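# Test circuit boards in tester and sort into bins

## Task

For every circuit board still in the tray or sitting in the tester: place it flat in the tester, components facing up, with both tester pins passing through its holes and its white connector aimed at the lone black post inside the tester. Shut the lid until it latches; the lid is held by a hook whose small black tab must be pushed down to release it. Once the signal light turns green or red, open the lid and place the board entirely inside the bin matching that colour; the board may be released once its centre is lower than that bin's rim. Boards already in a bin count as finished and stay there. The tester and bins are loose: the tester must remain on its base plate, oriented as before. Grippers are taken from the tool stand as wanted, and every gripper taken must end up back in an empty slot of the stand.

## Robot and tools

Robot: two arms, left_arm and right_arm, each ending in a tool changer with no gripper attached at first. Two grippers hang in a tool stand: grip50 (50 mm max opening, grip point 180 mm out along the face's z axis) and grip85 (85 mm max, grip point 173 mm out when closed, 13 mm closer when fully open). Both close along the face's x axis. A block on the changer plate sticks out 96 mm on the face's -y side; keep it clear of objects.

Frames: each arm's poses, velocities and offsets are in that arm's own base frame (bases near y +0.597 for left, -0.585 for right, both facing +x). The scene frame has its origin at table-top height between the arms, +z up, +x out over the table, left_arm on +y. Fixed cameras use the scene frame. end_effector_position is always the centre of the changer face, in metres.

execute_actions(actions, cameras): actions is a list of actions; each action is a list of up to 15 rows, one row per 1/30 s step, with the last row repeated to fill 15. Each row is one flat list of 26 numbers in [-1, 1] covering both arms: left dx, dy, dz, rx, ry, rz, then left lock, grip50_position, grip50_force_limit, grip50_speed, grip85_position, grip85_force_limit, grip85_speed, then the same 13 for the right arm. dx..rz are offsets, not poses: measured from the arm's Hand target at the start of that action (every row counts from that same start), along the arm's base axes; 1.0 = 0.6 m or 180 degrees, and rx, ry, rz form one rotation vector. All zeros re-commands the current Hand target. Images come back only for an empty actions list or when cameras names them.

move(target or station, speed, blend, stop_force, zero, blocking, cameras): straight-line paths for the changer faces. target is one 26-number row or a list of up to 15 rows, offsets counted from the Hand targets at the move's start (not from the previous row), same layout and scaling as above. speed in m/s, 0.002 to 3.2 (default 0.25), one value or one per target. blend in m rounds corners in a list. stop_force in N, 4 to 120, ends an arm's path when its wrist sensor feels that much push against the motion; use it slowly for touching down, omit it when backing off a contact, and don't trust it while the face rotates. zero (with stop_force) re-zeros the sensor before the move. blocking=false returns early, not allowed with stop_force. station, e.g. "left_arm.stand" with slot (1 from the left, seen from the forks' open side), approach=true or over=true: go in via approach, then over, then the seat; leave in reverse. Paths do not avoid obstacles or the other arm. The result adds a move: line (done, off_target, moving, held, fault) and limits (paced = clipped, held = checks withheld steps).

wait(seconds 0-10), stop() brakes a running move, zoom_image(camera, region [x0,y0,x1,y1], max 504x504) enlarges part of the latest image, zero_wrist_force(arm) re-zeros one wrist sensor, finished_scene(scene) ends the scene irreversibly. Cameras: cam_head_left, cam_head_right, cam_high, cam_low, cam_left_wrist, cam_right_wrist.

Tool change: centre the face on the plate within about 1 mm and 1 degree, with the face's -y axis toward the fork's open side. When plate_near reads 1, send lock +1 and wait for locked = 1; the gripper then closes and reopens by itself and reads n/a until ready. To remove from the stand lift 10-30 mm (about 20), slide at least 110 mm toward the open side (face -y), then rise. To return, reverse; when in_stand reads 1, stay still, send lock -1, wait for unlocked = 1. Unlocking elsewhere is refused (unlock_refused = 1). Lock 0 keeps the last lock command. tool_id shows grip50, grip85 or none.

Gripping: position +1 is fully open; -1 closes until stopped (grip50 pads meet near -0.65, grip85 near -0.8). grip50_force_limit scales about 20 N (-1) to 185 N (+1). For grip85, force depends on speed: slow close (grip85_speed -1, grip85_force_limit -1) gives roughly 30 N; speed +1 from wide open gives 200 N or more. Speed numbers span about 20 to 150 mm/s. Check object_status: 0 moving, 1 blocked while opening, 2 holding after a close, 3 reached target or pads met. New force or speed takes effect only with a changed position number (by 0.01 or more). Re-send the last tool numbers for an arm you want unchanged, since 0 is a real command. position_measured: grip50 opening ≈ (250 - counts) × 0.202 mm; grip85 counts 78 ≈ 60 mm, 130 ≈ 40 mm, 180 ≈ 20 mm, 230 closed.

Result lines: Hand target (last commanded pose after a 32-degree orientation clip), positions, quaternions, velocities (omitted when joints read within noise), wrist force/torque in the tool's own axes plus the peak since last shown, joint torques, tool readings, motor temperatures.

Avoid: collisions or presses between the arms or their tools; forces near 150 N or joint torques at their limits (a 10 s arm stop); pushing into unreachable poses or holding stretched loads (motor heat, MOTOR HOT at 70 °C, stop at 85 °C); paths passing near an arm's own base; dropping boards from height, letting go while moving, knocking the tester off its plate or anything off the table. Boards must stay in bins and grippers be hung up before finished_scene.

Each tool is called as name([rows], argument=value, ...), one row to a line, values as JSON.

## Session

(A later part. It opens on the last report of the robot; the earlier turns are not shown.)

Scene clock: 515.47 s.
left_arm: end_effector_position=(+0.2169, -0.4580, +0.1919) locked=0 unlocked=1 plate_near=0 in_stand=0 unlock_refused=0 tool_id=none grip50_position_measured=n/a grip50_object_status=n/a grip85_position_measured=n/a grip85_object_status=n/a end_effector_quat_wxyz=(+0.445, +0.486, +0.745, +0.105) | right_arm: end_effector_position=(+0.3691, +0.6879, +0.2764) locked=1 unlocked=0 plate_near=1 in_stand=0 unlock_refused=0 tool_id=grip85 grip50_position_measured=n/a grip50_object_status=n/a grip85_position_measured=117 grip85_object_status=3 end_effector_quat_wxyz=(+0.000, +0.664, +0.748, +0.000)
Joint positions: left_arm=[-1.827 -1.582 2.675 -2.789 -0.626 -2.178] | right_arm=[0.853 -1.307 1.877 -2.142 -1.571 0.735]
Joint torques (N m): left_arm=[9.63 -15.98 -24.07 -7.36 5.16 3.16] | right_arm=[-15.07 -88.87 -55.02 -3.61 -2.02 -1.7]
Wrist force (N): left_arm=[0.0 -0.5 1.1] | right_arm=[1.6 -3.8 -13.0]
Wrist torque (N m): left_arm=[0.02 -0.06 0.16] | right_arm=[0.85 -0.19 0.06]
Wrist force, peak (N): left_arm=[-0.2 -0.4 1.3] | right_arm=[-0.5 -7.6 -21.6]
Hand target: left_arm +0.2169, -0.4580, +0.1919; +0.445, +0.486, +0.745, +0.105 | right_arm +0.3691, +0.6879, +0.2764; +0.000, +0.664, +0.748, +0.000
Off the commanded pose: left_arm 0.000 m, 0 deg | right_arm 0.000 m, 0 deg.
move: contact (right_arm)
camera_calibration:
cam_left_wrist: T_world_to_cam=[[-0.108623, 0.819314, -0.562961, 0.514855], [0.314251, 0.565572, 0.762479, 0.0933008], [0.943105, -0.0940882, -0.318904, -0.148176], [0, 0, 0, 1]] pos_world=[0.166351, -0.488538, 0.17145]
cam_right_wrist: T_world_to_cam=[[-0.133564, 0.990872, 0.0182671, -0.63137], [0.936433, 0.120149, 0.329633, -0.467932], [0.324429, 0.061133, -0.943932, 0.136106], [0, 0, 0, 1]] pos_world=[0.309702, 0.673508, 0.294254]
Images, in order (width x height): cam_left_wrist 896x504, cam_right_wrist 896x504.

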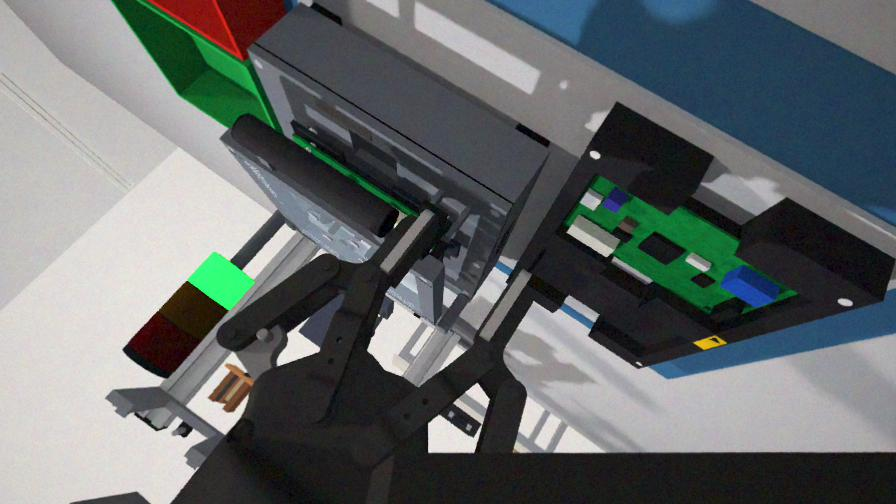

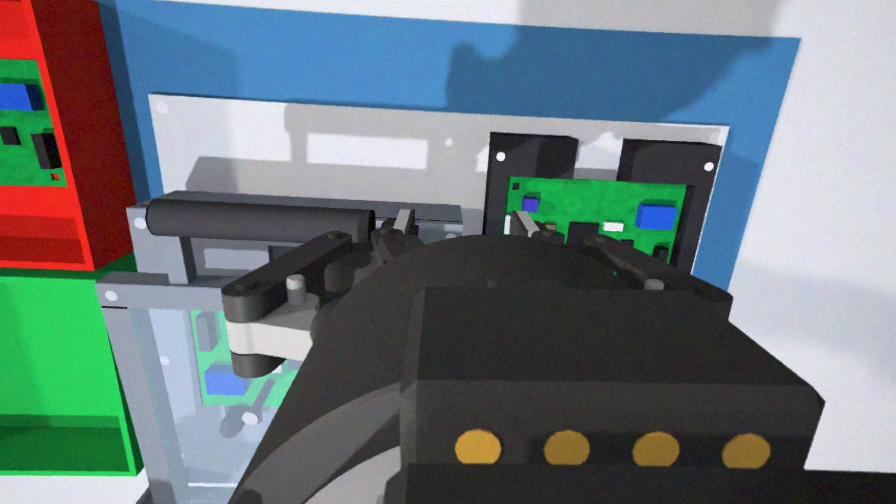

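move(target=[0,0,0,0,0,0,0,1,1,1,1,1,1,0,0,0.15,0,0,0,0,1,1,1,0.1,-1,0], speed=0.1, cameras=["cam_right_wrist", "cam_left_wrist", "cam_low", "cam_high"])

zoom_image(camera="cam_left_wrist", region=[220, 80, 520, 330])

zoom_image(camera="cam_low", region=[480, 120, 640, 250])

Scene clock: 520.07 s.
left_arm: end_effector_position=(+0.2169, -0.4580, +0.1919) locked=0 unlocked=1 plate_near=0 in_stand=0 unlock_refused=0 tool_id=none grip50_position_measured=n/a grip50_object_status=n/a grip85_position_measured=n/a grip85_object_status=n/a end_effector_quat_wxyz=(+0.445, +0.486, +0.745, +0.105) | right_arm: end_effector_position=(+0.3691, +0.6879, +0.3665) locked=1 unlocked=0 plate_near=1 in_stand=0 unlock_refused=0 tool_id=grip85 grip50_position_measured=n/a grip50_object_status=n/a grip85_position_measured=117 grip85_object_status=3 end_effector_quat_wxyz=(+0.000, +0.664, +0.748, +0.001) end_effector_velocity=(+0.001, +0.000, -0.002) end_effector_angular_velocity=(+0.001, -0.001, -0.001)
Joint positions: left_arm=[-1.827 -1.582 2.675 -2.789 -0.626 -2.178] | right_arm=[0.853 -1.378 1.79 -1.983 -1.571 0.735]
Joint velocities: left_arm=[within noise] | right_arm=[-0.001 0.001 0.003 -0.005 0 0]
Joint torques (N m): left_arm=[12.17 -15.44 -25.82 -7.52 4.75 3.28] | right_arm=[-12.2 -76.4 -43.04 -10.82 -1.72 -1.04]
Wrist force (N): left_arm=[0.2 -0.1 0.9] | right_arm=[1.0 0.8 1.8]
Wrist torque (N m): left_arm=[0.04 -0.07 0.16] | right_arm=[0.12 -0.04 -0.04]
Wrist force, peak (N): left_arm=[-0.5 -0.4 1.2] | right_arm=[1.6 -3.6 -13.3]
Hand target: left_arm +0.2169, -0.4580, +0.1919; +0.445, +0.486, +0.745, +0.105 | right_arm +0.3691, +0.6879, +0.3664; +0.000, +0.664, +0.748, +0.000
Off the commanded pose: left_arm 0.000 m, 0 deg | right_arm 0.000 m, 0 deg.
move: done
camera_calibration:
cam_left_wrist: T_world_to_cam=[[-0.108623, 0.819314, -0.562961, 0.514855], [0.314251, 0.565572, 0.762479, 0.0933008], [0.943105, -0.0940882, -0.318904, -0.148176], [0, 0, 0, 1]] pos_world=[0.166351, -0.488538, 0.17145]
cam_right_wrist: T_world_to_cam=[[-0.133469, 0.990884, 0.0182867, -0.63316], [0.936415, 0.120047, 0.32972, -0.497604], [0.324519, 0.0611312, -0.943902, 0.221109], [0, 0, 0, 1]] pos_world=[0.309702, 0.673608, 0.384354]
Images, in order (width x height): cam_high 896x504, cam_low 896x504, cam_left_wrist 896x504, cam_right_wrist 896x504.

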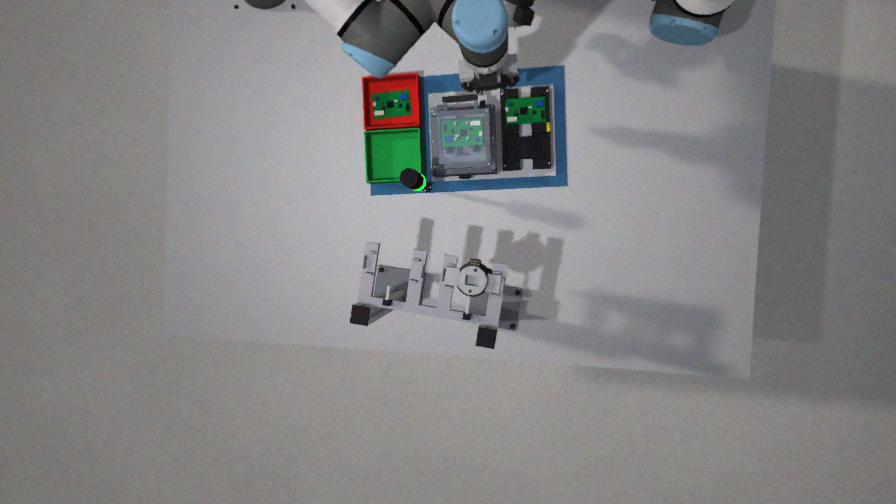

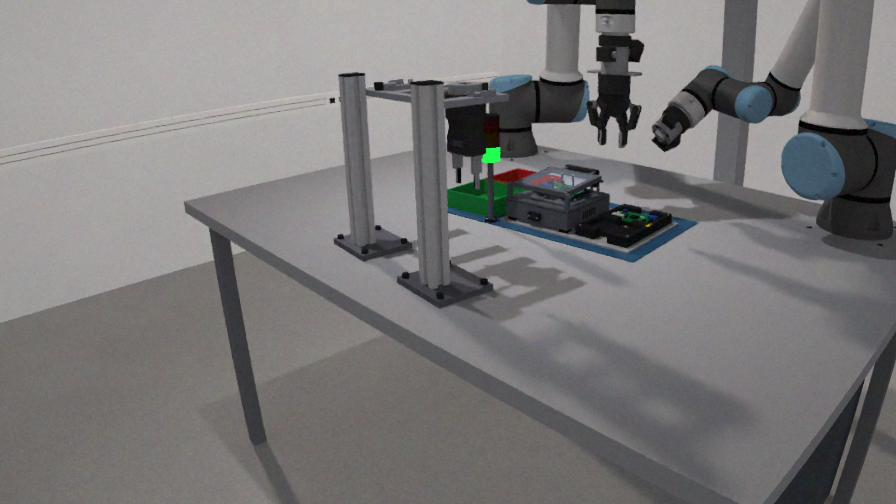

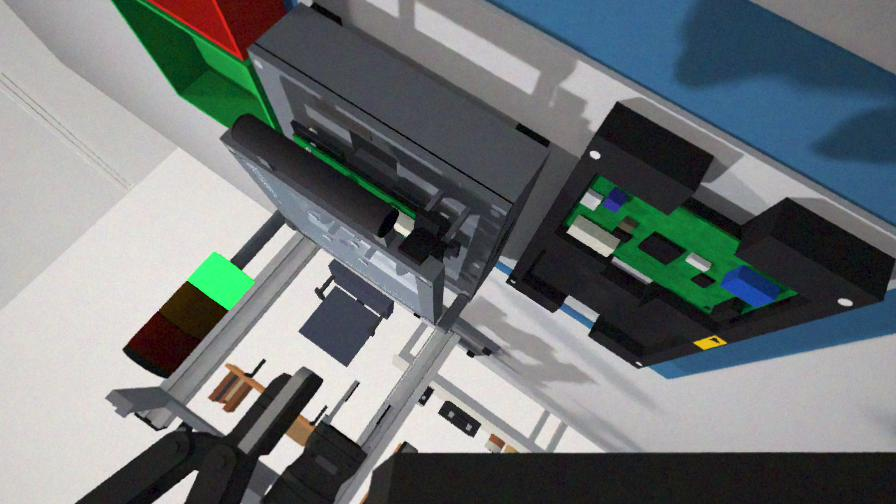

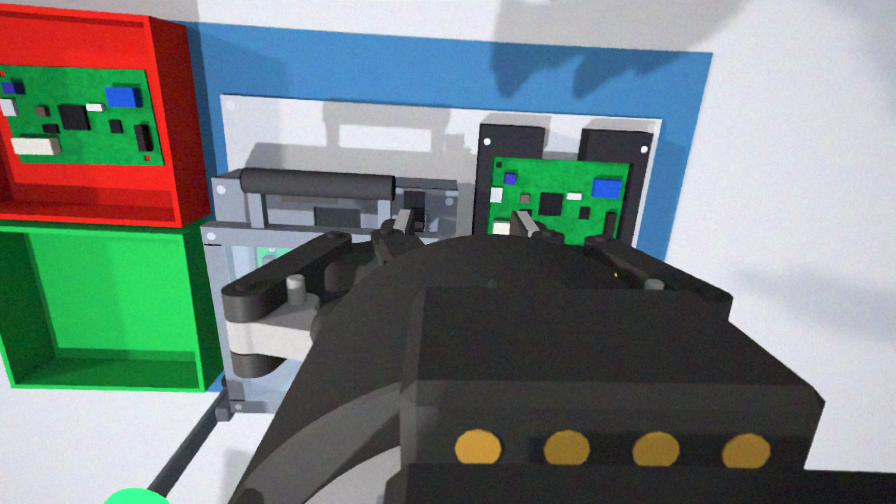

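Scaled by 1.680 from the camera's 896x504 image, which has a finer 1280x720 frame.

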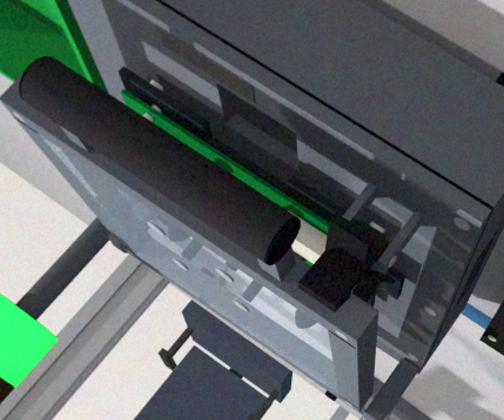

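Scaled by 3.150 from the camera's 896x504 image, which has a finer 1280x720 frame.

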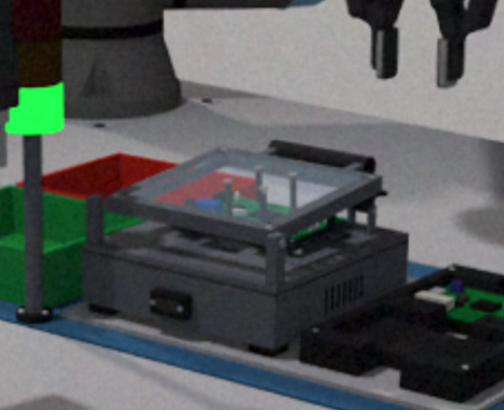

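move(target=[0,0,0,0,0,0,0,1,1,1,1,1,1,0.0042,-0.148,-0.035,0,0,0.5,0,1,1,1,-0.1,-1,0], speed=0.3, cameras=["cam_right_wrist", "cam_left_wrist"])

zoom_image(camera="cam_right_wrist", region=[380, 100, 580, 250])

zoom_image(camera="cam_left_wrist", region=[200, 80, 500, 330])

Scene clock: 544.63 s.
left_arm: end_effector_position=(+0.2169, -0.4580, +0.1919) locked=0 unlocked=1 plate_near=0 in_stand=0 unlock_refused=0 tool_id=none grip50_position_measured=n/a grip50_object_status=n/a grip85_position_measured=n/a grip85_object_status=n/a end_effector_quat_wxyz=(+0.445, +0.486, +0.745, +0.105) | right_arm: end_effector_position=(+0.3717, +0.5990, +0.3454) locked=1 unlocked=0 plate_near=1 in_stand=0 unlock_refused=0 tool_id=grip85 grip50_position_measured=n/a grip50_object_status=n/a grip85_position_measured=141 grip85_object_status=3 end_effector_quat_wxyz=(+0.000, -0.059, +0.998, +0.000)
Joint positions: left_arm=[-1.827 -1.582 2.675 -2.789 -0.626 -2.178] | right_arm=[0.766 -1.483 1.953 -2.04 -1.57 -0.924]
Joint torques (N m): left_arm=[10.86 -15.27 -24.56 -7.44 4.46 3.49] | right_arm=[17.73 -63.39 -64.35 -6.09 1.72 -2.06]
Wrist force (N): left_arm=[-0.2 -0.4 0.7] | right_arm=[0.7 1.2 1.1]
Wrist torque (N m): left_arm=[0.02 -0.05 0.16] | right_arm=[0.14 -0.01 -0.01]
Wrist force, peak (N): left_arm=[0.1 -0.6 1.4] | right_arm=[2.1 1.1 1.8]
Hand target: left_arm +0.2169, -0.4580, +0.1919; +0.445, +0.486, +0.745, +0.105 | right_arm +0.3716, +0.5991, +0.3454; +0.000, -0.059, +0.998, +0.000
Off the commanded pose: left_arm 0.000 m, 0 deg | right_arm 0.000 m, 0 deg.
move: done
camera_calibration:
cam_left_wrist: T_world_to_cam=[[-0.108623, 0.819314, -0.562961, 0.514855], [0.314251, 0.565572, 0.762479, 0.0933008], [0.943105, -0.0940882, -0.318904, -0.148176], [0, 0, 0, 1]] pos_world=[0.166351, -0.488538, 0.17145]
cam_right_wrist: T_world_to_cam=[[-0.990932, -0.133126, 0.0181973, 0.447731], [-0.119754, 0.936462, 0.329694, -0.57895], [-0.0609319, 0.324525, -0.943912, 0.191251], [0, 0, 0, 1]] pos_world=[0.385993, 0.539703, 0.363253]
Images, in order (width x height): cam_left_wrist 896x504, cam_right_wrist 896x504.

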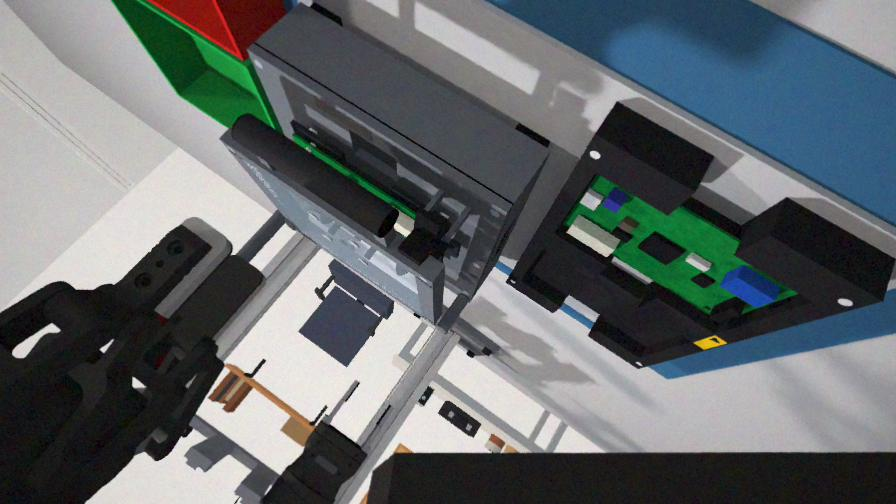

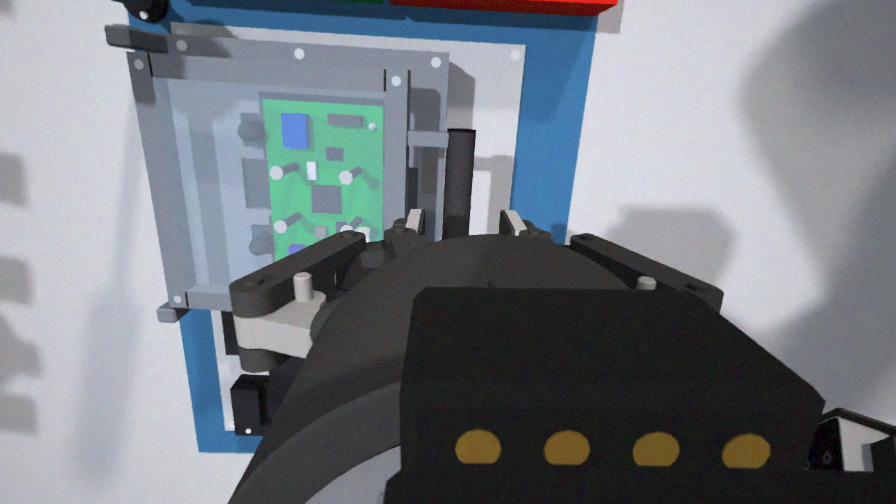

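Scaled by 2.520 from the camera's 896x504 image, which has a finer 1280x720 frame.

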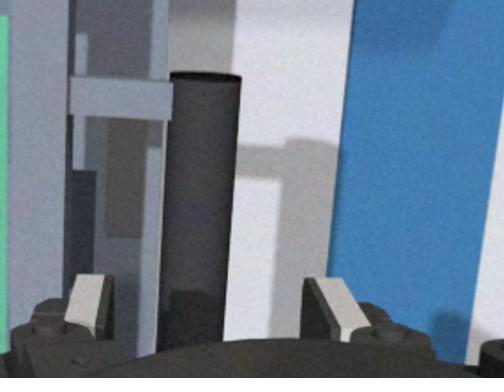

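Scaled by 1.680 from the camera's 896x504 image, which has a finer 1280x720 frame.

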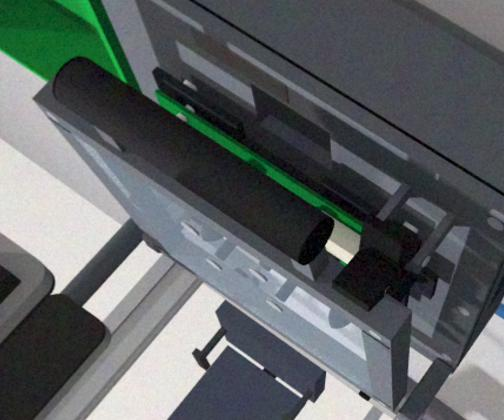

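move(target=[0,0,0,0,0,0,0,1,1,1,1,1,1,0,0,-0.0667,0,0,0,0,1,1,1,-0.1,-1,0], speed=0.05, stop_force=12, cameras=["cam_right_wrist", "cam_left_wrist"])

zoom_image(camera="cam_right_wrist", region=[380, 100, 580, 250])

zoom_image(camera="cam_left_wrist", region=[200, 80, 500, 330])

Scene clock: 552.30 s.
left_arm: end_effector_position=(+0.2169, -0.4580, +0.1919) locked=0 unlocked=1 plate_near=0 in_stand=0 unlock_refused=0 tool_id=none grip50_position_measured=n/a grip50_object_status=n/a grip85_position_measured=n/a grip85_object_status=n/a end_effector_quat_wxyz=(+0.445, +0.486, +0.745, +0.105) | right_arm: end_effector_position=(+0.3716, +0.5991, +0.3054) locked=1 unlocked=0 plate_near=1 in_stand=0 unlock_refused=0 tool_id=grip85 grip50_position_measured=n/a grip50_object_status=n/a grip85_position_measured=141 grip85_object_status=3 end_effector_quat_wxyz=(+0.000, -0.059, +0.998, +0.000)
Joint positions: left_arm=[-1.827 -1.582 2.675 -2.789 -0.626 -2.178] | right_arm=[0.766 -1.449 1.994 -2.116 -1.57 -0.924]
Joint torques (N m): left_arm=[9.19 -15.88 -24.63 -7.63 4.22 3.16] | right_arm=[15.11 -85.59 -61.5 -3.94 -0.31 -2.33]
Wrist force (N): left_arm=[0.0 -0.4 1.1] | right_arm=[1.2 1.5 1.3]
Wrist torque (N m): left_arm=[0.02 -0.06 0.16] | right_arm=[0.16 -0.04 0.00]
Wrist force, peak (N): left_arm=[0.0 -0.8 1.2] | right_arm=[1.4 1.2 3.6]
Hand target: left_arm +0.2169, -0.4580, +0.1919; +0.445, +0.486, +0.745, +0.105 | right_arm +0.3716, +0.5991, +0.3054; +0.000, -0.059, +0.998, +0.000
Off the commanded pose: left_arm 0.000 m, 0 deg | right_arm 0.000 m, 0 deg.
move: done
camera_calibration:
cam_left_wrist: T_world_to_cam=[[-0.108623, 0.819314, -0.562961, 0.514855], [0.314251, 0.565572, 0.762479, 0.0933008], [0.943105, -0.0940882, -0.318904, -0.148176], [0, 0, 0, 1]] pos_world=[0.166351, -0.488538, 0.17145]
cam_right_wrist: T_world_to_cam=[[-0.990872, -0.133564, 0.0182671, 0.448662], [-0.120149, 0.936433, 0.329633, -0.565667], [-0.061133, 0.324429, -0.943932, 0.153599], [0, 0, 0, 1]] pos_world=[0.385992, 0.539802, 0.323254]
Images, in order (width x height): cam_left_wrist 896x504, cam_right_wrist 896x504.

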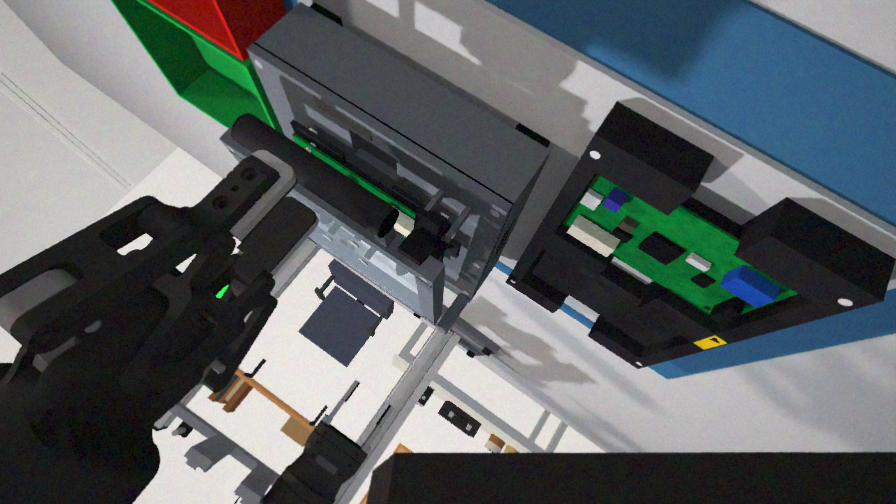

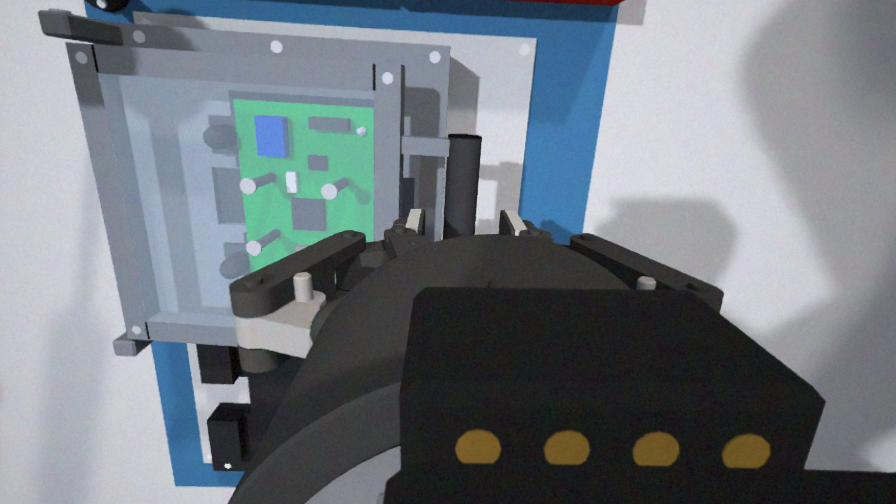

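Scaled by 2.520 from the camera's 896x504 image, which has a finer 1280x720 frame.

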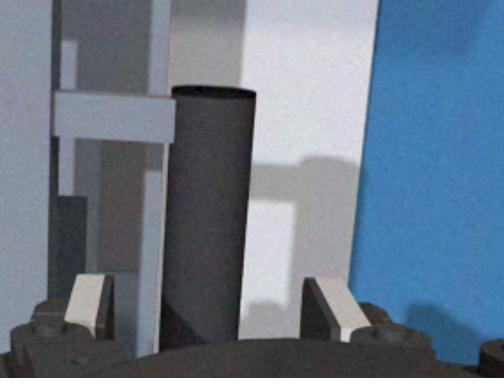

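Scaled by 1.680 from the camera's 896x504 image, which has a finer 1280x720 frame.

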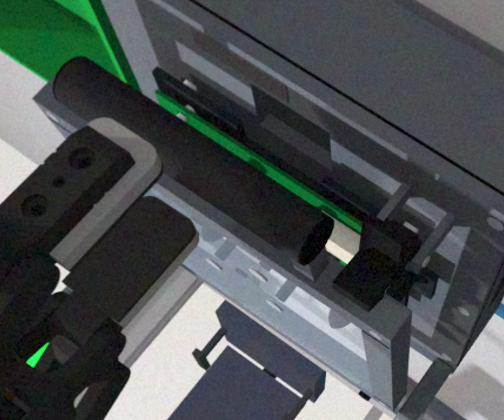

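move(target=[0,0,0,0,0,0,0,1,1,1,1,1,1,-0.003,0,-0.027,0,0,0,0,1,1,1,-0.1,-1,0], speed=0.04, stop_force=12, cameras=["cam_right_wrist", "cam_left_wrist"])

zoom_image(camera="cam_right_wrist", region=[380, 100, 580, 250])

zoom_image(camera="cam_left_wrist", region=[200, 80, 500, 330])

Scene clock: 562.30 s.
left_arm: end_effector_position=(+0.2169, -0.4580, +0.1919) locked=0 unlocked=1 plate_near=0 in_stand=0 unlock_refused=0 tool_id=none grip50_position_measured=n/a grip50_object_status=n/a grip85_position_measured=n/a grip85_object_status=n/a end_effector_quat_wxyz=(+0.445, +0.486, +0.745, +0.105) | right_arm: end_effector_position=(+0.3698, +0.5991, +0.2892) locked=1 unlocked=0 plate_near=1 in_stand=0 unlock_refused=0 tool_id=grip85 grip50_position_measured=n/a grip50_object_status=n/a grip85_position_measured=141 grip85_object_status=3 end_effector_quat_wxyz=(+0.000, -0.059, +0.998, +0.000)
Joint positions: left_arm=[-1.827 -1.582 2.675 -2.789 -0.626 -2.178] | right_arm=[0.768 -1.435 2.011 -2.147 -1.57 -0.922]
Joint torques (N m): left_arm=[10.15 -15 -25.21 -7.93 4.58 3.33] | right_arm=[4.28 -85.71 -61.21 -4.24 0.12 -0.65]
Wrist force (N): left_arm=[0.1 -0.4 0.9] | right_arm=[1.4 1.2 1.4]
Wrist torque (N m): left_arm=[0.02 -0.06 0.16] | right_arm=[0.12 -0.04 -0.01]
Wrist force, peak (N): left_arm=[-0.1 -0.6 1.3] | right_arm=[1.4 1.3 3.0]
Hand target: left_arm +0.2169, -0.4580, +0.1919; +0.445, +0.486, +0.745, +0.105 | right_arm +0.3698, +0.5991, +0.2892; +0.000, -0.059, +0.998, +0.000
Off the commanded pose: left_arm 0.000 m, 0 deg | right_arm 0.000 m, 0 deg.
move: done
camera_calibration:
cam_left_wrist: T_world_to_cam=[[-0.108623, 0.819314, -0.562961, 0.514855], [0.314251, 0.565572, 0.762479, 0.0933008], [0.943105, -0.0940882, -0.318904, -0.148176], [0, 0, 0, 1]] pos_world=[0.166351, -0.488538, 0.17145]
cam_right_wrist: T_world_to_cam=[[-0.990872, -0.133564, 0.0182671, 0.447076], [-0.120149, 0.936433, 0.329633, -0.560555], [-0.061133, 0.324429, -0.943932, 0.138191], [0, 0, 0, 1]] pos_world=[0.384092, 0.539802, 0.307054]
Images, in order (width x height): cam_left_wrist 896x504, cam_right_wrist 896x504.

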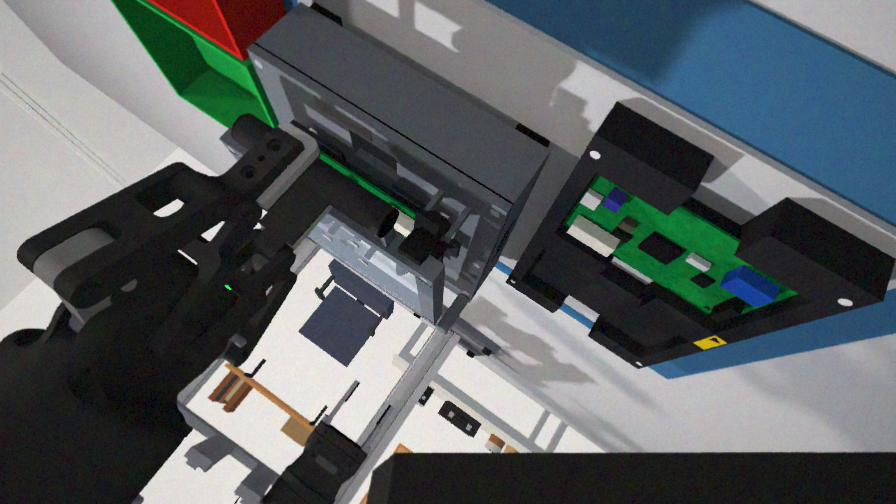

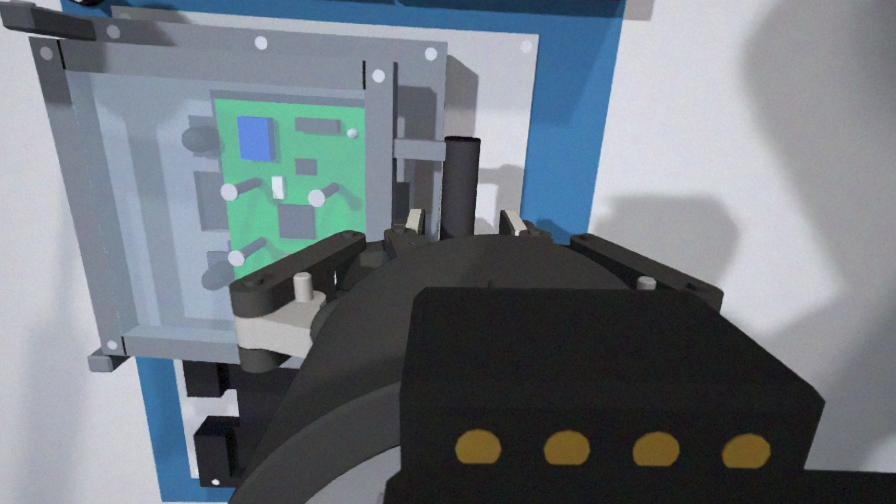

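Scaled by 2.520 from the camera's 896x504 image, which has a finer 1280x720 frame.

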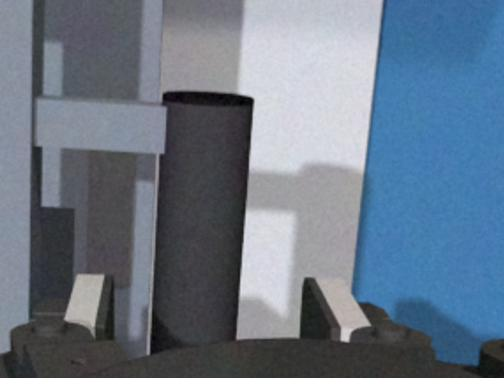

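Scaled by 1.680 from the camera's 896x504 image, which has a finer 1280x720 frame.

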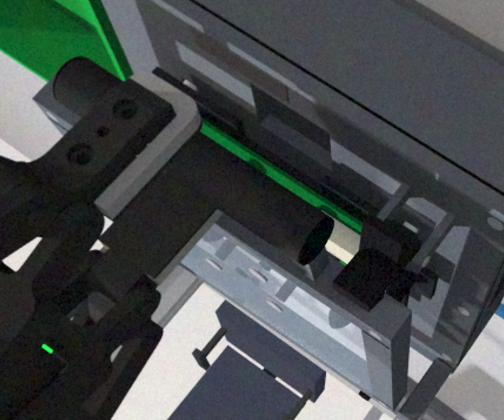

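move(target=[0,0,0,0,0,0,0,1,1,1,1,1,1,0,0,-0.0067,0,0,0,0,1,1,1,-0.29,-1,-1], speed=0.03)

move(target=[0,0,0,0,0,0,0,1,1,1,1,1,1,0.0035,0,0,0,0,0,0,1,1,1,-0.29,-1,-1], speed=0.03, cameras=["cam_right_wrist"])

zoom_image(camera="cam_right_wrist", region=[380, 100, 580, 250])

Scene clock: 570.00 s.
left_arm: end_effector_position=(+0.2169, -0.4580, +0.1919) locked=0 unlocked=1 plate_near=0 in_stand=0 unlock_refused=0 tool_id=none grip50_position_measured=n/a grip50_object_status=n/a grip85_position_measured=n/a grip85_object_status=n/a end_effector_quat_wxyz=(+0.445, +0.486, +0.745, +0.105) | right_arm: end_effector_position=(+0.3698, +0.5991, +0.2851) locked=1 unlocked=0 plate_near=1 in_stand=0 unlock_refused=0 tool_id=grip85 grip50_position_measured=n/a grip50_object_status=n/a grip85_position_measured=165 grip85_object_status=0 end_effector_quat_wxyz=(+0.000, -0.059, +0.998, +0.000)
Joint positions: left_arm=[-1.827 -1.582 2.675 -2.789 -0.626 -2.178] | right_arm=[0.768 -1.431 2.015 -2.155 -1.57 -0.922]
Joint torques (N m): left_arm=[9.55 -13.63 -25.41 -7.47 4.55 3.5] | right_arm=[-14.67 -77.26 -45.62 -7.32 0.52 -1.3]
Wrist force (N): left_arm=[-0.1 -0.4 0.9] | right_arm=[1.0 1.0 1.0]
Wrist torque (N m): left_arm=[0.02 -0.05 0.16] | right_arm=[0.11 -0.01 -0.01]
Wrist force, peak (N): left_arm=[0.2 -0.7 1.2] | right_arm=[1.7 1.6 1.6]
Hand target: left_arm +0.2169, -0.4580, +0.1919; +0.445, +0.486, +0.745, +0.105 | right_arm +0.3698, +0.5991, +0.2852; +0.000, -0.059, +0.998, +0.000
Off the commanded pose: left_arm 0.000 m, 0 deg | right_arm 0.000 m, 0 deg.
move: done

Scene clock: 570.70 s.
left_arm: end_effector_position=(+0.2169, -0.4580, +0.1919) locked=0 unlocked=1 plate_near=0 in_stand=0 unlock_refused=0 tool_id=none grip50_position_measured=n/a grip50_object_status=n/a grip85_position_measured=n/a grip85_object_status=n/a end_effector_quat_wxyz=(+0.445, +0.486, +0.745, +0.105) | right_arm: end_effector_position=(+0.3719, +0.5991, +0.2852) locked=1 unlocked=0 plate_near=1 in_stand=0 unlock_refused=0 tool_id=grip85 grip50_position_measured=n/a grip50_object_status=n/a grip85_position_measured=165 grip85_object_status=3 end_effector_quat_wxyz=(+0.000, -0.059, +0.998, +0.000)
Joint positions: left_arm=[-1.827 -1.582 2.675 -2.789 -0.626 -2.178] | right_arm=[0.765 -1.429 2.013 -2.154 -1.57 -0.924]
Joint torques (N m): left_arm=[10.37 -15.08 -25.24 -7.53 4.66 3.16] | right_arm=[-10.73 -70.42 -58.41 -4.16 0.48 -2.2]
Wrist force (N): left_arm=[-0.1 -0.3 0.8] | right_arm=[1.3 1.3 1.2]
Wrist torque (N m): left_arm=[0.03 -0.06 0.16] | right_arm=[0.13 -0.03 0.16]
Wrist force, peak (N): left_arm=[-0.4 -0.6 1.2] | right_arm=[1.5 1.6 1.9]
Hand target: left_arm +0.2169, -0.4580, +0.1919; +0.445, +0.486, +0.745, +0.105 | right_arm +0.3719, +0.5991, +0.2852; +0.000, -0.059, +0.998, +0.000
Off the commanded pose: left_arm 0.000 m, 0 deg | right_arm 0.000 m, 0 deg.
move: done
camera_calibration:
cam_right_wrist: T_world_to_cam=[[-0.990872, -0.133564, 0.0182671, 0.449329], [-0.120149, 0.936433, 0.329633, -0.558972], [-0.061133, 0.324429, -0.943932, 0.13455], [0, 0, 0, 1]] pos_world=[0.386292, 0.539802, 0.303054]
Images, in order (width x height): cam_right_wrist 896x504.

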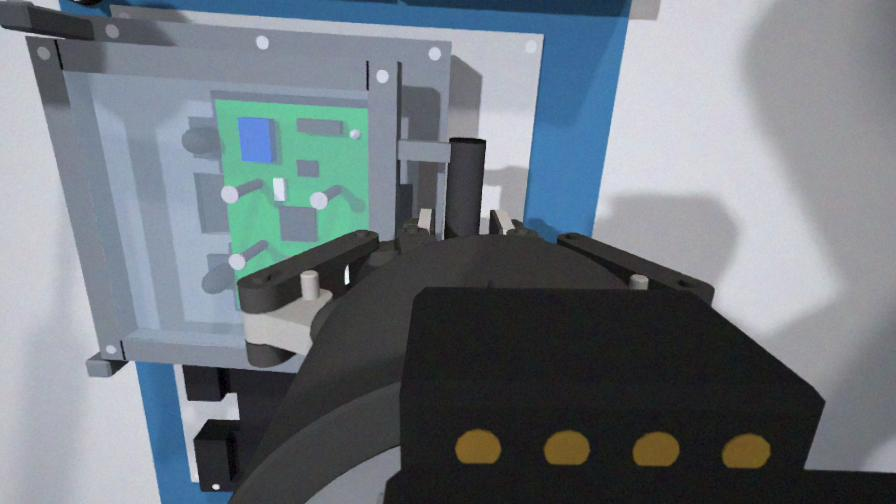

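Scaled by 2.520 from the camera's 896x504 image, which has a finer 1280x720 frame.

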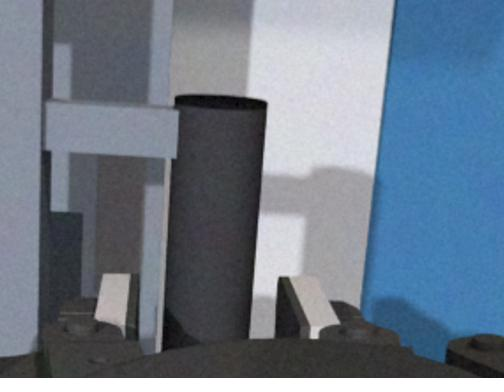

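execute_actions([
  [[0,0,0,0,0,0,0,1,1,1,1,1,1,0,0,0,0,0,0,0,1,1,1,-1,-1,-1]],
  [[0,0,0,0,0,0,0,1,1,1,1,1,1,0,0,0,0,0,0,0,1,1,1,-1,-1,-1]],
], cameras=["cam_right_wrist"])

Scene clock: 574.47 s.
left_arm: end_effector_position=(+0.2169, -0.4580, +0.1919) locked=0 unlocked=1 plate_near=0 in_stand=0 unlock_refused=0 tool_id=none grip50_position_measured=n/a grip50_object_status=n/a grip85_position_measured=n/a grip85_object_status=n/a end_effector_quat_wxyz=(+0.445, +0.486, +0.745, +0.105) | right_arm: end_effector_position=(+0.3719, +0.5991, +0.2852) locked=1 unlocked=0 plate_near=1 in_stand=0 unlock_refused=0 tool_id=grip85 grip50_position_measured=n/a grip50_object_status=n/a grip85_position_measured=191 grip85_object_status=2 end_effector_quat_wxyz=(+0.000, -0.059, +0.998, +0.000)
Joint positions: left_arm=[-1.827 -1.582 2.675 -2.789 -0.626 -2.178] | right_arm=[0.765 -1.429 2.013 -2.154 -1.57 -0.924]
Joint torques (N m): left_arm=[11.03 -14.64 -25.35 -7.79 4.45 3.21] | right_arm=[17.47 -84.17 -42.08 -5.69 0.73 1.24]
Wrist force (N): left_arm=[-0.2 -0.4 1.0] | right_arm=[-12.7 0.7 2.2]
Wrist torque (N m): left_arm=[0.02 -0.05 0.16] | right_arm=[0.28 -2.50 0.51]
Wrist force, peak (N): left_arm=[0.2 -0.7 1.1] | right_arm=[-13.2 0.7 2.7]
Hand target: left_arm +0.2169, -0.4580, +0.1919; +0.445, +0.486, +0.745, +0.105 | right_arm +0.3719, +0.5991, +0.2852; +0.000, -0.059, +0.998, +0.000
Off the commanded pose: left_arm 0.000 m, 0 deg | right_arm 0.000 m, 0 deg.
camera_calibration:
cam_right_wrist: T_world_to_cam=[[-0.990872, -0.133564, 0.0182671, 0.449329], [-0.120149, 0.936433, 0.329633, -0.558972], [-0.061133, 0.324429, -0.943932, 0.13455], [0, 0, 0, 1]] pos_world=[0.386292, 0.539802, 0.303054]
Images, in order (width x height): cam_right_wrist 896x504.

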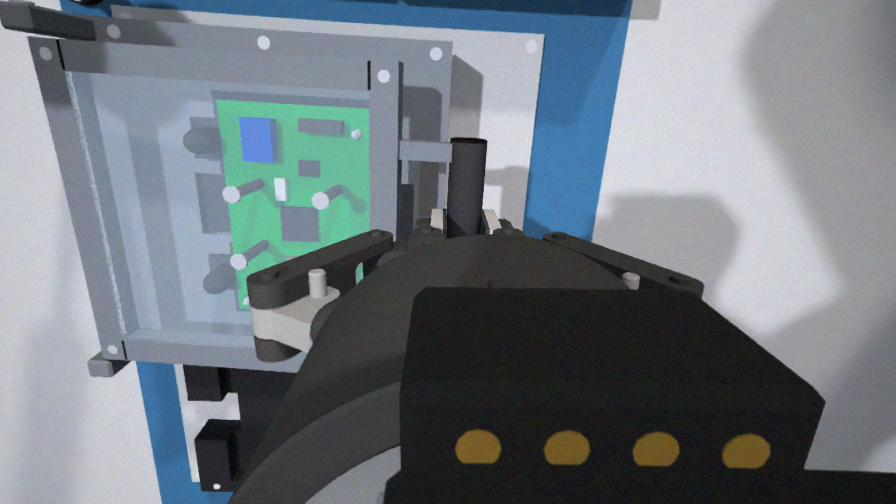

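move(target=[0,0,0,0,0,0,0,1,1,1,1,1,1,0.0113,0.001,0.052,0,0,0,0,1,1,1,-1,-1,-1], speed=0.06, cameras=["cam_left_wrist"])

Scene clock: 585.30 s.
left_arm: end_effector_position=(+0.2169, -0.4580, +0.1919) locked=0 unlocked=1 plate_near=0 in_stand=0 unlock_refused=0 tool_id=none grip50_position_measured=n/a grip50_object_status=n/a grip85_position_measured=n/a grip85_object_status=n/a end_effector_quat_wxyz=(+0.445, +0.486, +0.745, +0.105) | right_arm: end_effector_position=(+0.3787, +0.5997, +0.3166) locked=1 unlocked=0 plate_near=1 in_stand=0 unlock_refused=0 tool_id=grip85 grip50_position_measured=n/a grip50_object_status=n/a grip85_position_measured=191 grip85_object_status=2 end_effector_quat_wxyz=(+0.000, -0.059, +0.998, +0.000)
Joint positions: left_arm=[-1.827 -1.582 2.675 -2.789 -0.626 -2.178] | right_arm=[0.759 -1.452 1.975 -2.094 -1.57 -0.93]
Joint torques (N m): left_arm=[9.74 -17.09 -24.41 -7.71 4.48 3.6] | right_arm=[-4.69 -64.9 -50.95 -17.94 -0.84 -0.75]
Wrist force (N): left_arm=[-0.3 -0.5 0.7] | right_arm=[20.2 -3.3 -1.3]
Wrist torque (N m): left_arm=[0.02 -0.04 0.16] | right_arm=[1.12 3.51 0.49]
Wrist force, peak (N): left_arm=[0.1 -0.9 1.1] | right_arm=[20.2 -3.3 -1.3]
Hand target: left_arm +0.2169, -0.4580, +0.1919; +0.445, +0.486, +0.745, +0.105 | right_arm +0.3787, +0.5997, +0.3164; +0.000, -0.059, +0.998, +0.000
Off the commanded pose: left_arm 0.000 m, 0 deg | right_arm 0.000 m, 0 deg.
move: done
camera_calibration:
cam_left_wrist: T_world_to_cam=[[-0.108623, 0.819314, -0.562961, 0.514855], [0.314251, 0.565572, 0.762479, 0.0933008], [0.943105, -0.0940882, -0.318904, -0.148176], [0, 0, 0, 1]] pos_world=[0.166351, -0.488538, 0.17145]
Images, in order (width x height): cam_left_wrist 896x504.

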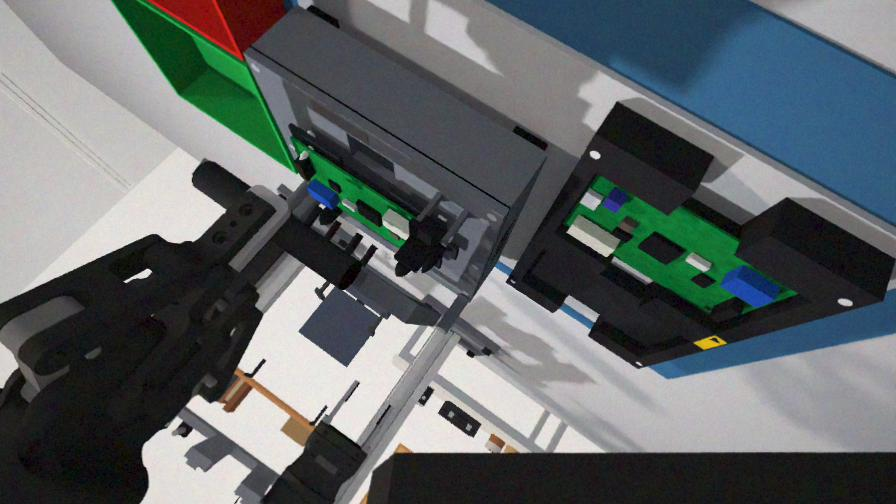

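move(target=[0,0,0,0,0,0,0,1,1,1,1,1,1,-0.003,0,0,0,0,0,0,1,1,1,-1,-1,-1], speed=0.03)

Scene clock: 589.33 s.
left_arm: end_effector_position=(+0.2169, -0.4580, +0.1919) locked=0 unlocked=1 plate_near=0 in_stand=0 unlock_refused=0 tool_id=none grip50_position_measured=n/a grip50_object_status=n/a grip85_position_measured=n/a grip85_object_status=n/a end_effector_quat_wxyz=(+0.445, +0.486, +0.745, +0.105) | right_arm: end_effector_position=(+0.3769, +0.5997, +0.3164) locked=1 unlocked=0 plate_near=1 in_stand=0 unlock_refused=0 tool_id=grip85 grip50_position_measured=n/a grip50_object_status=n/a grip85_position_measured=191 grip85_object_status=2 end_effector_quat_wxyz=(+0.000, -0.059, +0.998, +0.000)
Joint positions: left_arm=[-1.827 -1.582 2.675 -2.789 -0.626 -2.178] | right_arm=[0.761 -1.454 1.977 -2.094 -1.57 -0.928]
Joint torques (N m): left_arm=[9.6 -15.52 -24.26 -7.43 4.52 3.09] | right_arm=[15.29 -86.72 -50.34 -13.91 -1.41 1.88]
Wrist force (N): left_arm=[-0.3 -0.4 1.0] | right_arm=[6.9 -4.9 5.5]
Wrist torque (N m): left_arm=[0.03 -0.04 0.16] | right_arm=[1.40 1.15 0.32]
Wrist force, peak (N): left_arm=[0.3 -0.5 1.2] | right_arm=[22.6 -3.4 -3.6]
Hand target: left_arm +0.2169, -0.4580, +0.1919; +0.445, +0.486, +0.745, +0.105 | right_arm +0.3769, +0.5997, +0.3164; +0.000, -0.059, +0.998, +0.000
Off the commanded pose: left_arm 0.000 m, 0 deg | right_arm 0.000 m, 0 deg.
move: done

move([
  [0,0,0,0,0,0,0,1,1,1,1,1,1,0.0132,0.0005,0.056,0,0,0,0,1,1,1,-1,-1,-1],
  [0,0,0,0,0,0,0,1,1,1,1,1,1,0.036,0.0015,0.105,0,0,0,0,1,1,1,-1,-1,-1],
], blend=0.005, speed=0.06, cameras=["cam_left_wrist"])

Scene clock: 599.57 s.
left_arm: end_effector_position=(+0.2169, -0.4580, +0.1919) locked=0 unlocked=1 plate_near=0 in_stand=0 unlock_refused=0 tool_id=none grip50_position_measured=n/a grip50_object_status=n/a grip85_position_measured=n/a grip85_object_status=n/a end_effector_quat_wxyz=(+0.445, +0.486, +0.745, +0.105) | right_arm: end_effector_position=(+0.3986, +0.6006, +0.3796) locked=1 unlocked=0 plate_near=1 in_stand=0 unlock_refused=0 tool_id=grip85 grip50_position_measured=n/a grip50_object_status=n/a grip85_position_measured=191 grip85_object_status=2 end_effector_quat_wxyz=(+0.000, -0.059, +0.998, +0.000)
Joint positions: left_arm=[-1.827 -1.582 2.675 -2.789 -0.626 -2.178] | right_arm=[0.741 -1.483 1.886 -1.974 -1.57 -0.949]
Joint torques (N m): left_arm=[8.03 -14.09 -25.02 -7.92 4.36 3.15] | right_arm=[20.12 -71.23 -42.42 -10.42 0.4 1.02]
Wrist force (N): left_arm=[0.1 -0.4 1.0] | right_arm=[-1.6 2.0 3.3]
Wrist torque (N m): left_arm=[0.02 -0.06 0.16] | right_arm=[-0.12 -0.36 0.34]
Wrist force, peak (N): left_arm=[0.1 -0.6 1.4] | right_arm=[-6.1 1.1 11.5]
Hand target: left_arm +0.2169, -0.4580, +0.1919; +0.445, +0.486, +0.745, +0.105 | right_arm +0.3985, +0.6006, +0.3794; +0.000, -0.059, +0.998, +0.000
Off the commanded pose: left_arm 0.000 m, 0 deg | right_arm 0.000 m, 0 deg.
move: done
camera_calibration:
cam_left_wrist: T_world_to_cam=[[-0.108623, 0.819314, -0.562961, 0.514855], [0.314251, 0.565572, 0.762479, 0.0933008], [0.943105, -0.0940882, -0.318904, -0.148176], [0, 0, 0, 1]] pos_world=[0.166351, -0.488538, 0.17145]
Images, in order (width x height): cam_left_wrist 896x504.

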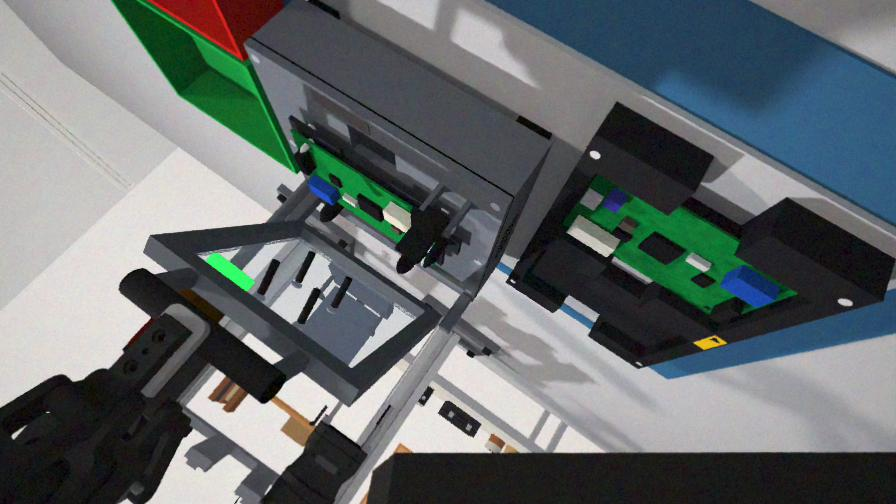

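move([
  [0,0,0,0,0,0,0,1,1,1,1,1,1,0.0493,0.003,0.0643,0,0,0,0,1,1,1,-1,-1,-1],
  [0,0,0,0,0,0,0,1,1,1,1,1,1,0.1135,0.0075,0.1137,0,0,0,0,1,1,1,-1,-1,-1],
], blend=0.01, speed=0.08, cameras=["cam_left_wrist", "cam_low"])

Scene clock: 606.47 s.
left_arm: end_effector_position=(+0.2169, -0.4580, +0.1919) locked=0 unlocked=1 plate_near=0 in_stand=0 unlock_refused=0 tool_id=none grip50_position_measured=n/a grip50_object_status=n/a grip85_position_measured=n/a grip85_object_status=n/a end_effector_quat_wxyz=(+0.445, +0.486, +0.745, +0.105) | right_arm: end_effector_position=(+0.4667, +0.6051, +0.4477) locked=1 unlocked=0 plate_near=1 in_stand=0 unlock_refused=0 tool_id=grip85 grip50_position_measured=n/a grip50_object_status=n/a grip85_position_measured=191 grip85_object_status=2 end_effector_quat_wxyz=(+0.000, -0.059, +0.998, +0.000)
Joint positions: left_arm=[-1.827 -1.582 2.675 -2.789 -0.626 -2.178] | right_arm=[0.684 -1.45 1.723 -1.844 -1.57 -1.006]
Joint torques (N m): left_arm=[10.74 -16.61 -24.67 -7.79 3.88 2.99] | right_arm=[20.24 -94.59 -48.57 -9.47 -1.67 2.9]
Wrist force (N): left_arm=[0.0 -0.5 0.8] | right_arm=[-3.7 5.7 9.1]
Wrist torque (N m): left_arm=[0.02 -0.06 0.17] | right_arm=[-0.72 -0.93 0.19]
Wrist force, peak (N): left_arm=[0.1 -0.7 1.2] | right_arm=[-1.3 2.0 15.2]
Hand target: left_arm +0.2169, -0.4580, +0.1919; +0.445, +0.486, +0.745, +0.105 | right_arm +0.4666, +0.6051, +0.4476; +0.000, -0.059, +0.998, +0.000
Off the commanded pose: left_arm 0.000 m, 0 deg | right_arm 0.000 m, 0 deg.
move: done
camera_calibration:
cam_left_wrist: T_world_to_cam=[[-0.108623, 0.819314, -0.562961, 0.514855], [0.314251, 0.565572, 0.762479, 0.0933008], [0.943105, -0.0940882, -0.318904, -0.148176], [0, 0, 0, 1]] pos_world=[0.166351, -0.488538, 0.17145]
Images, in order (width x height): cam_low 896x504, cam_left_wrist 896x504.

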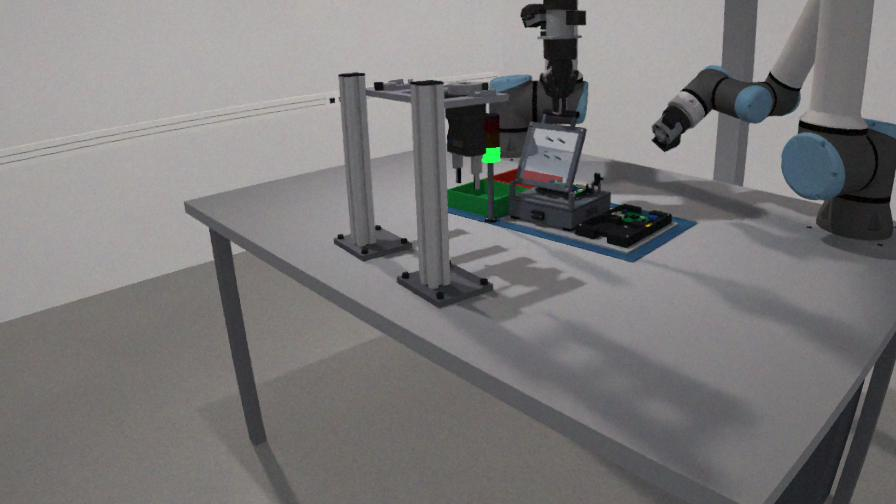

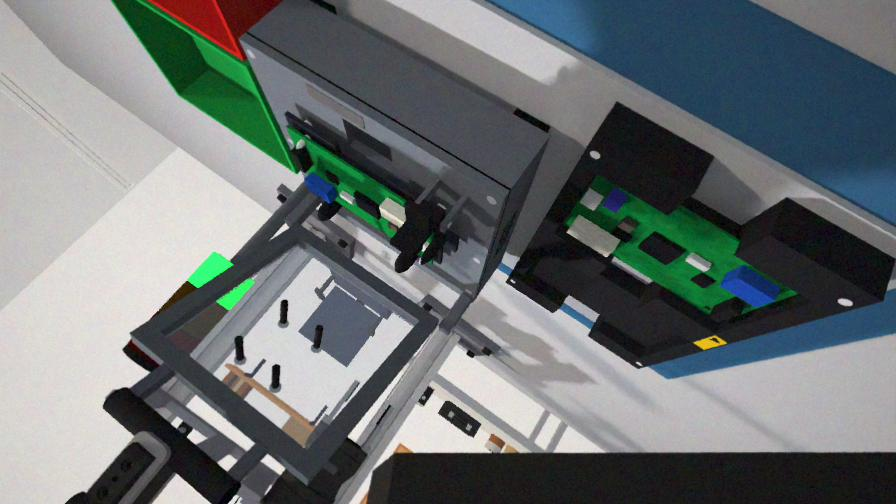

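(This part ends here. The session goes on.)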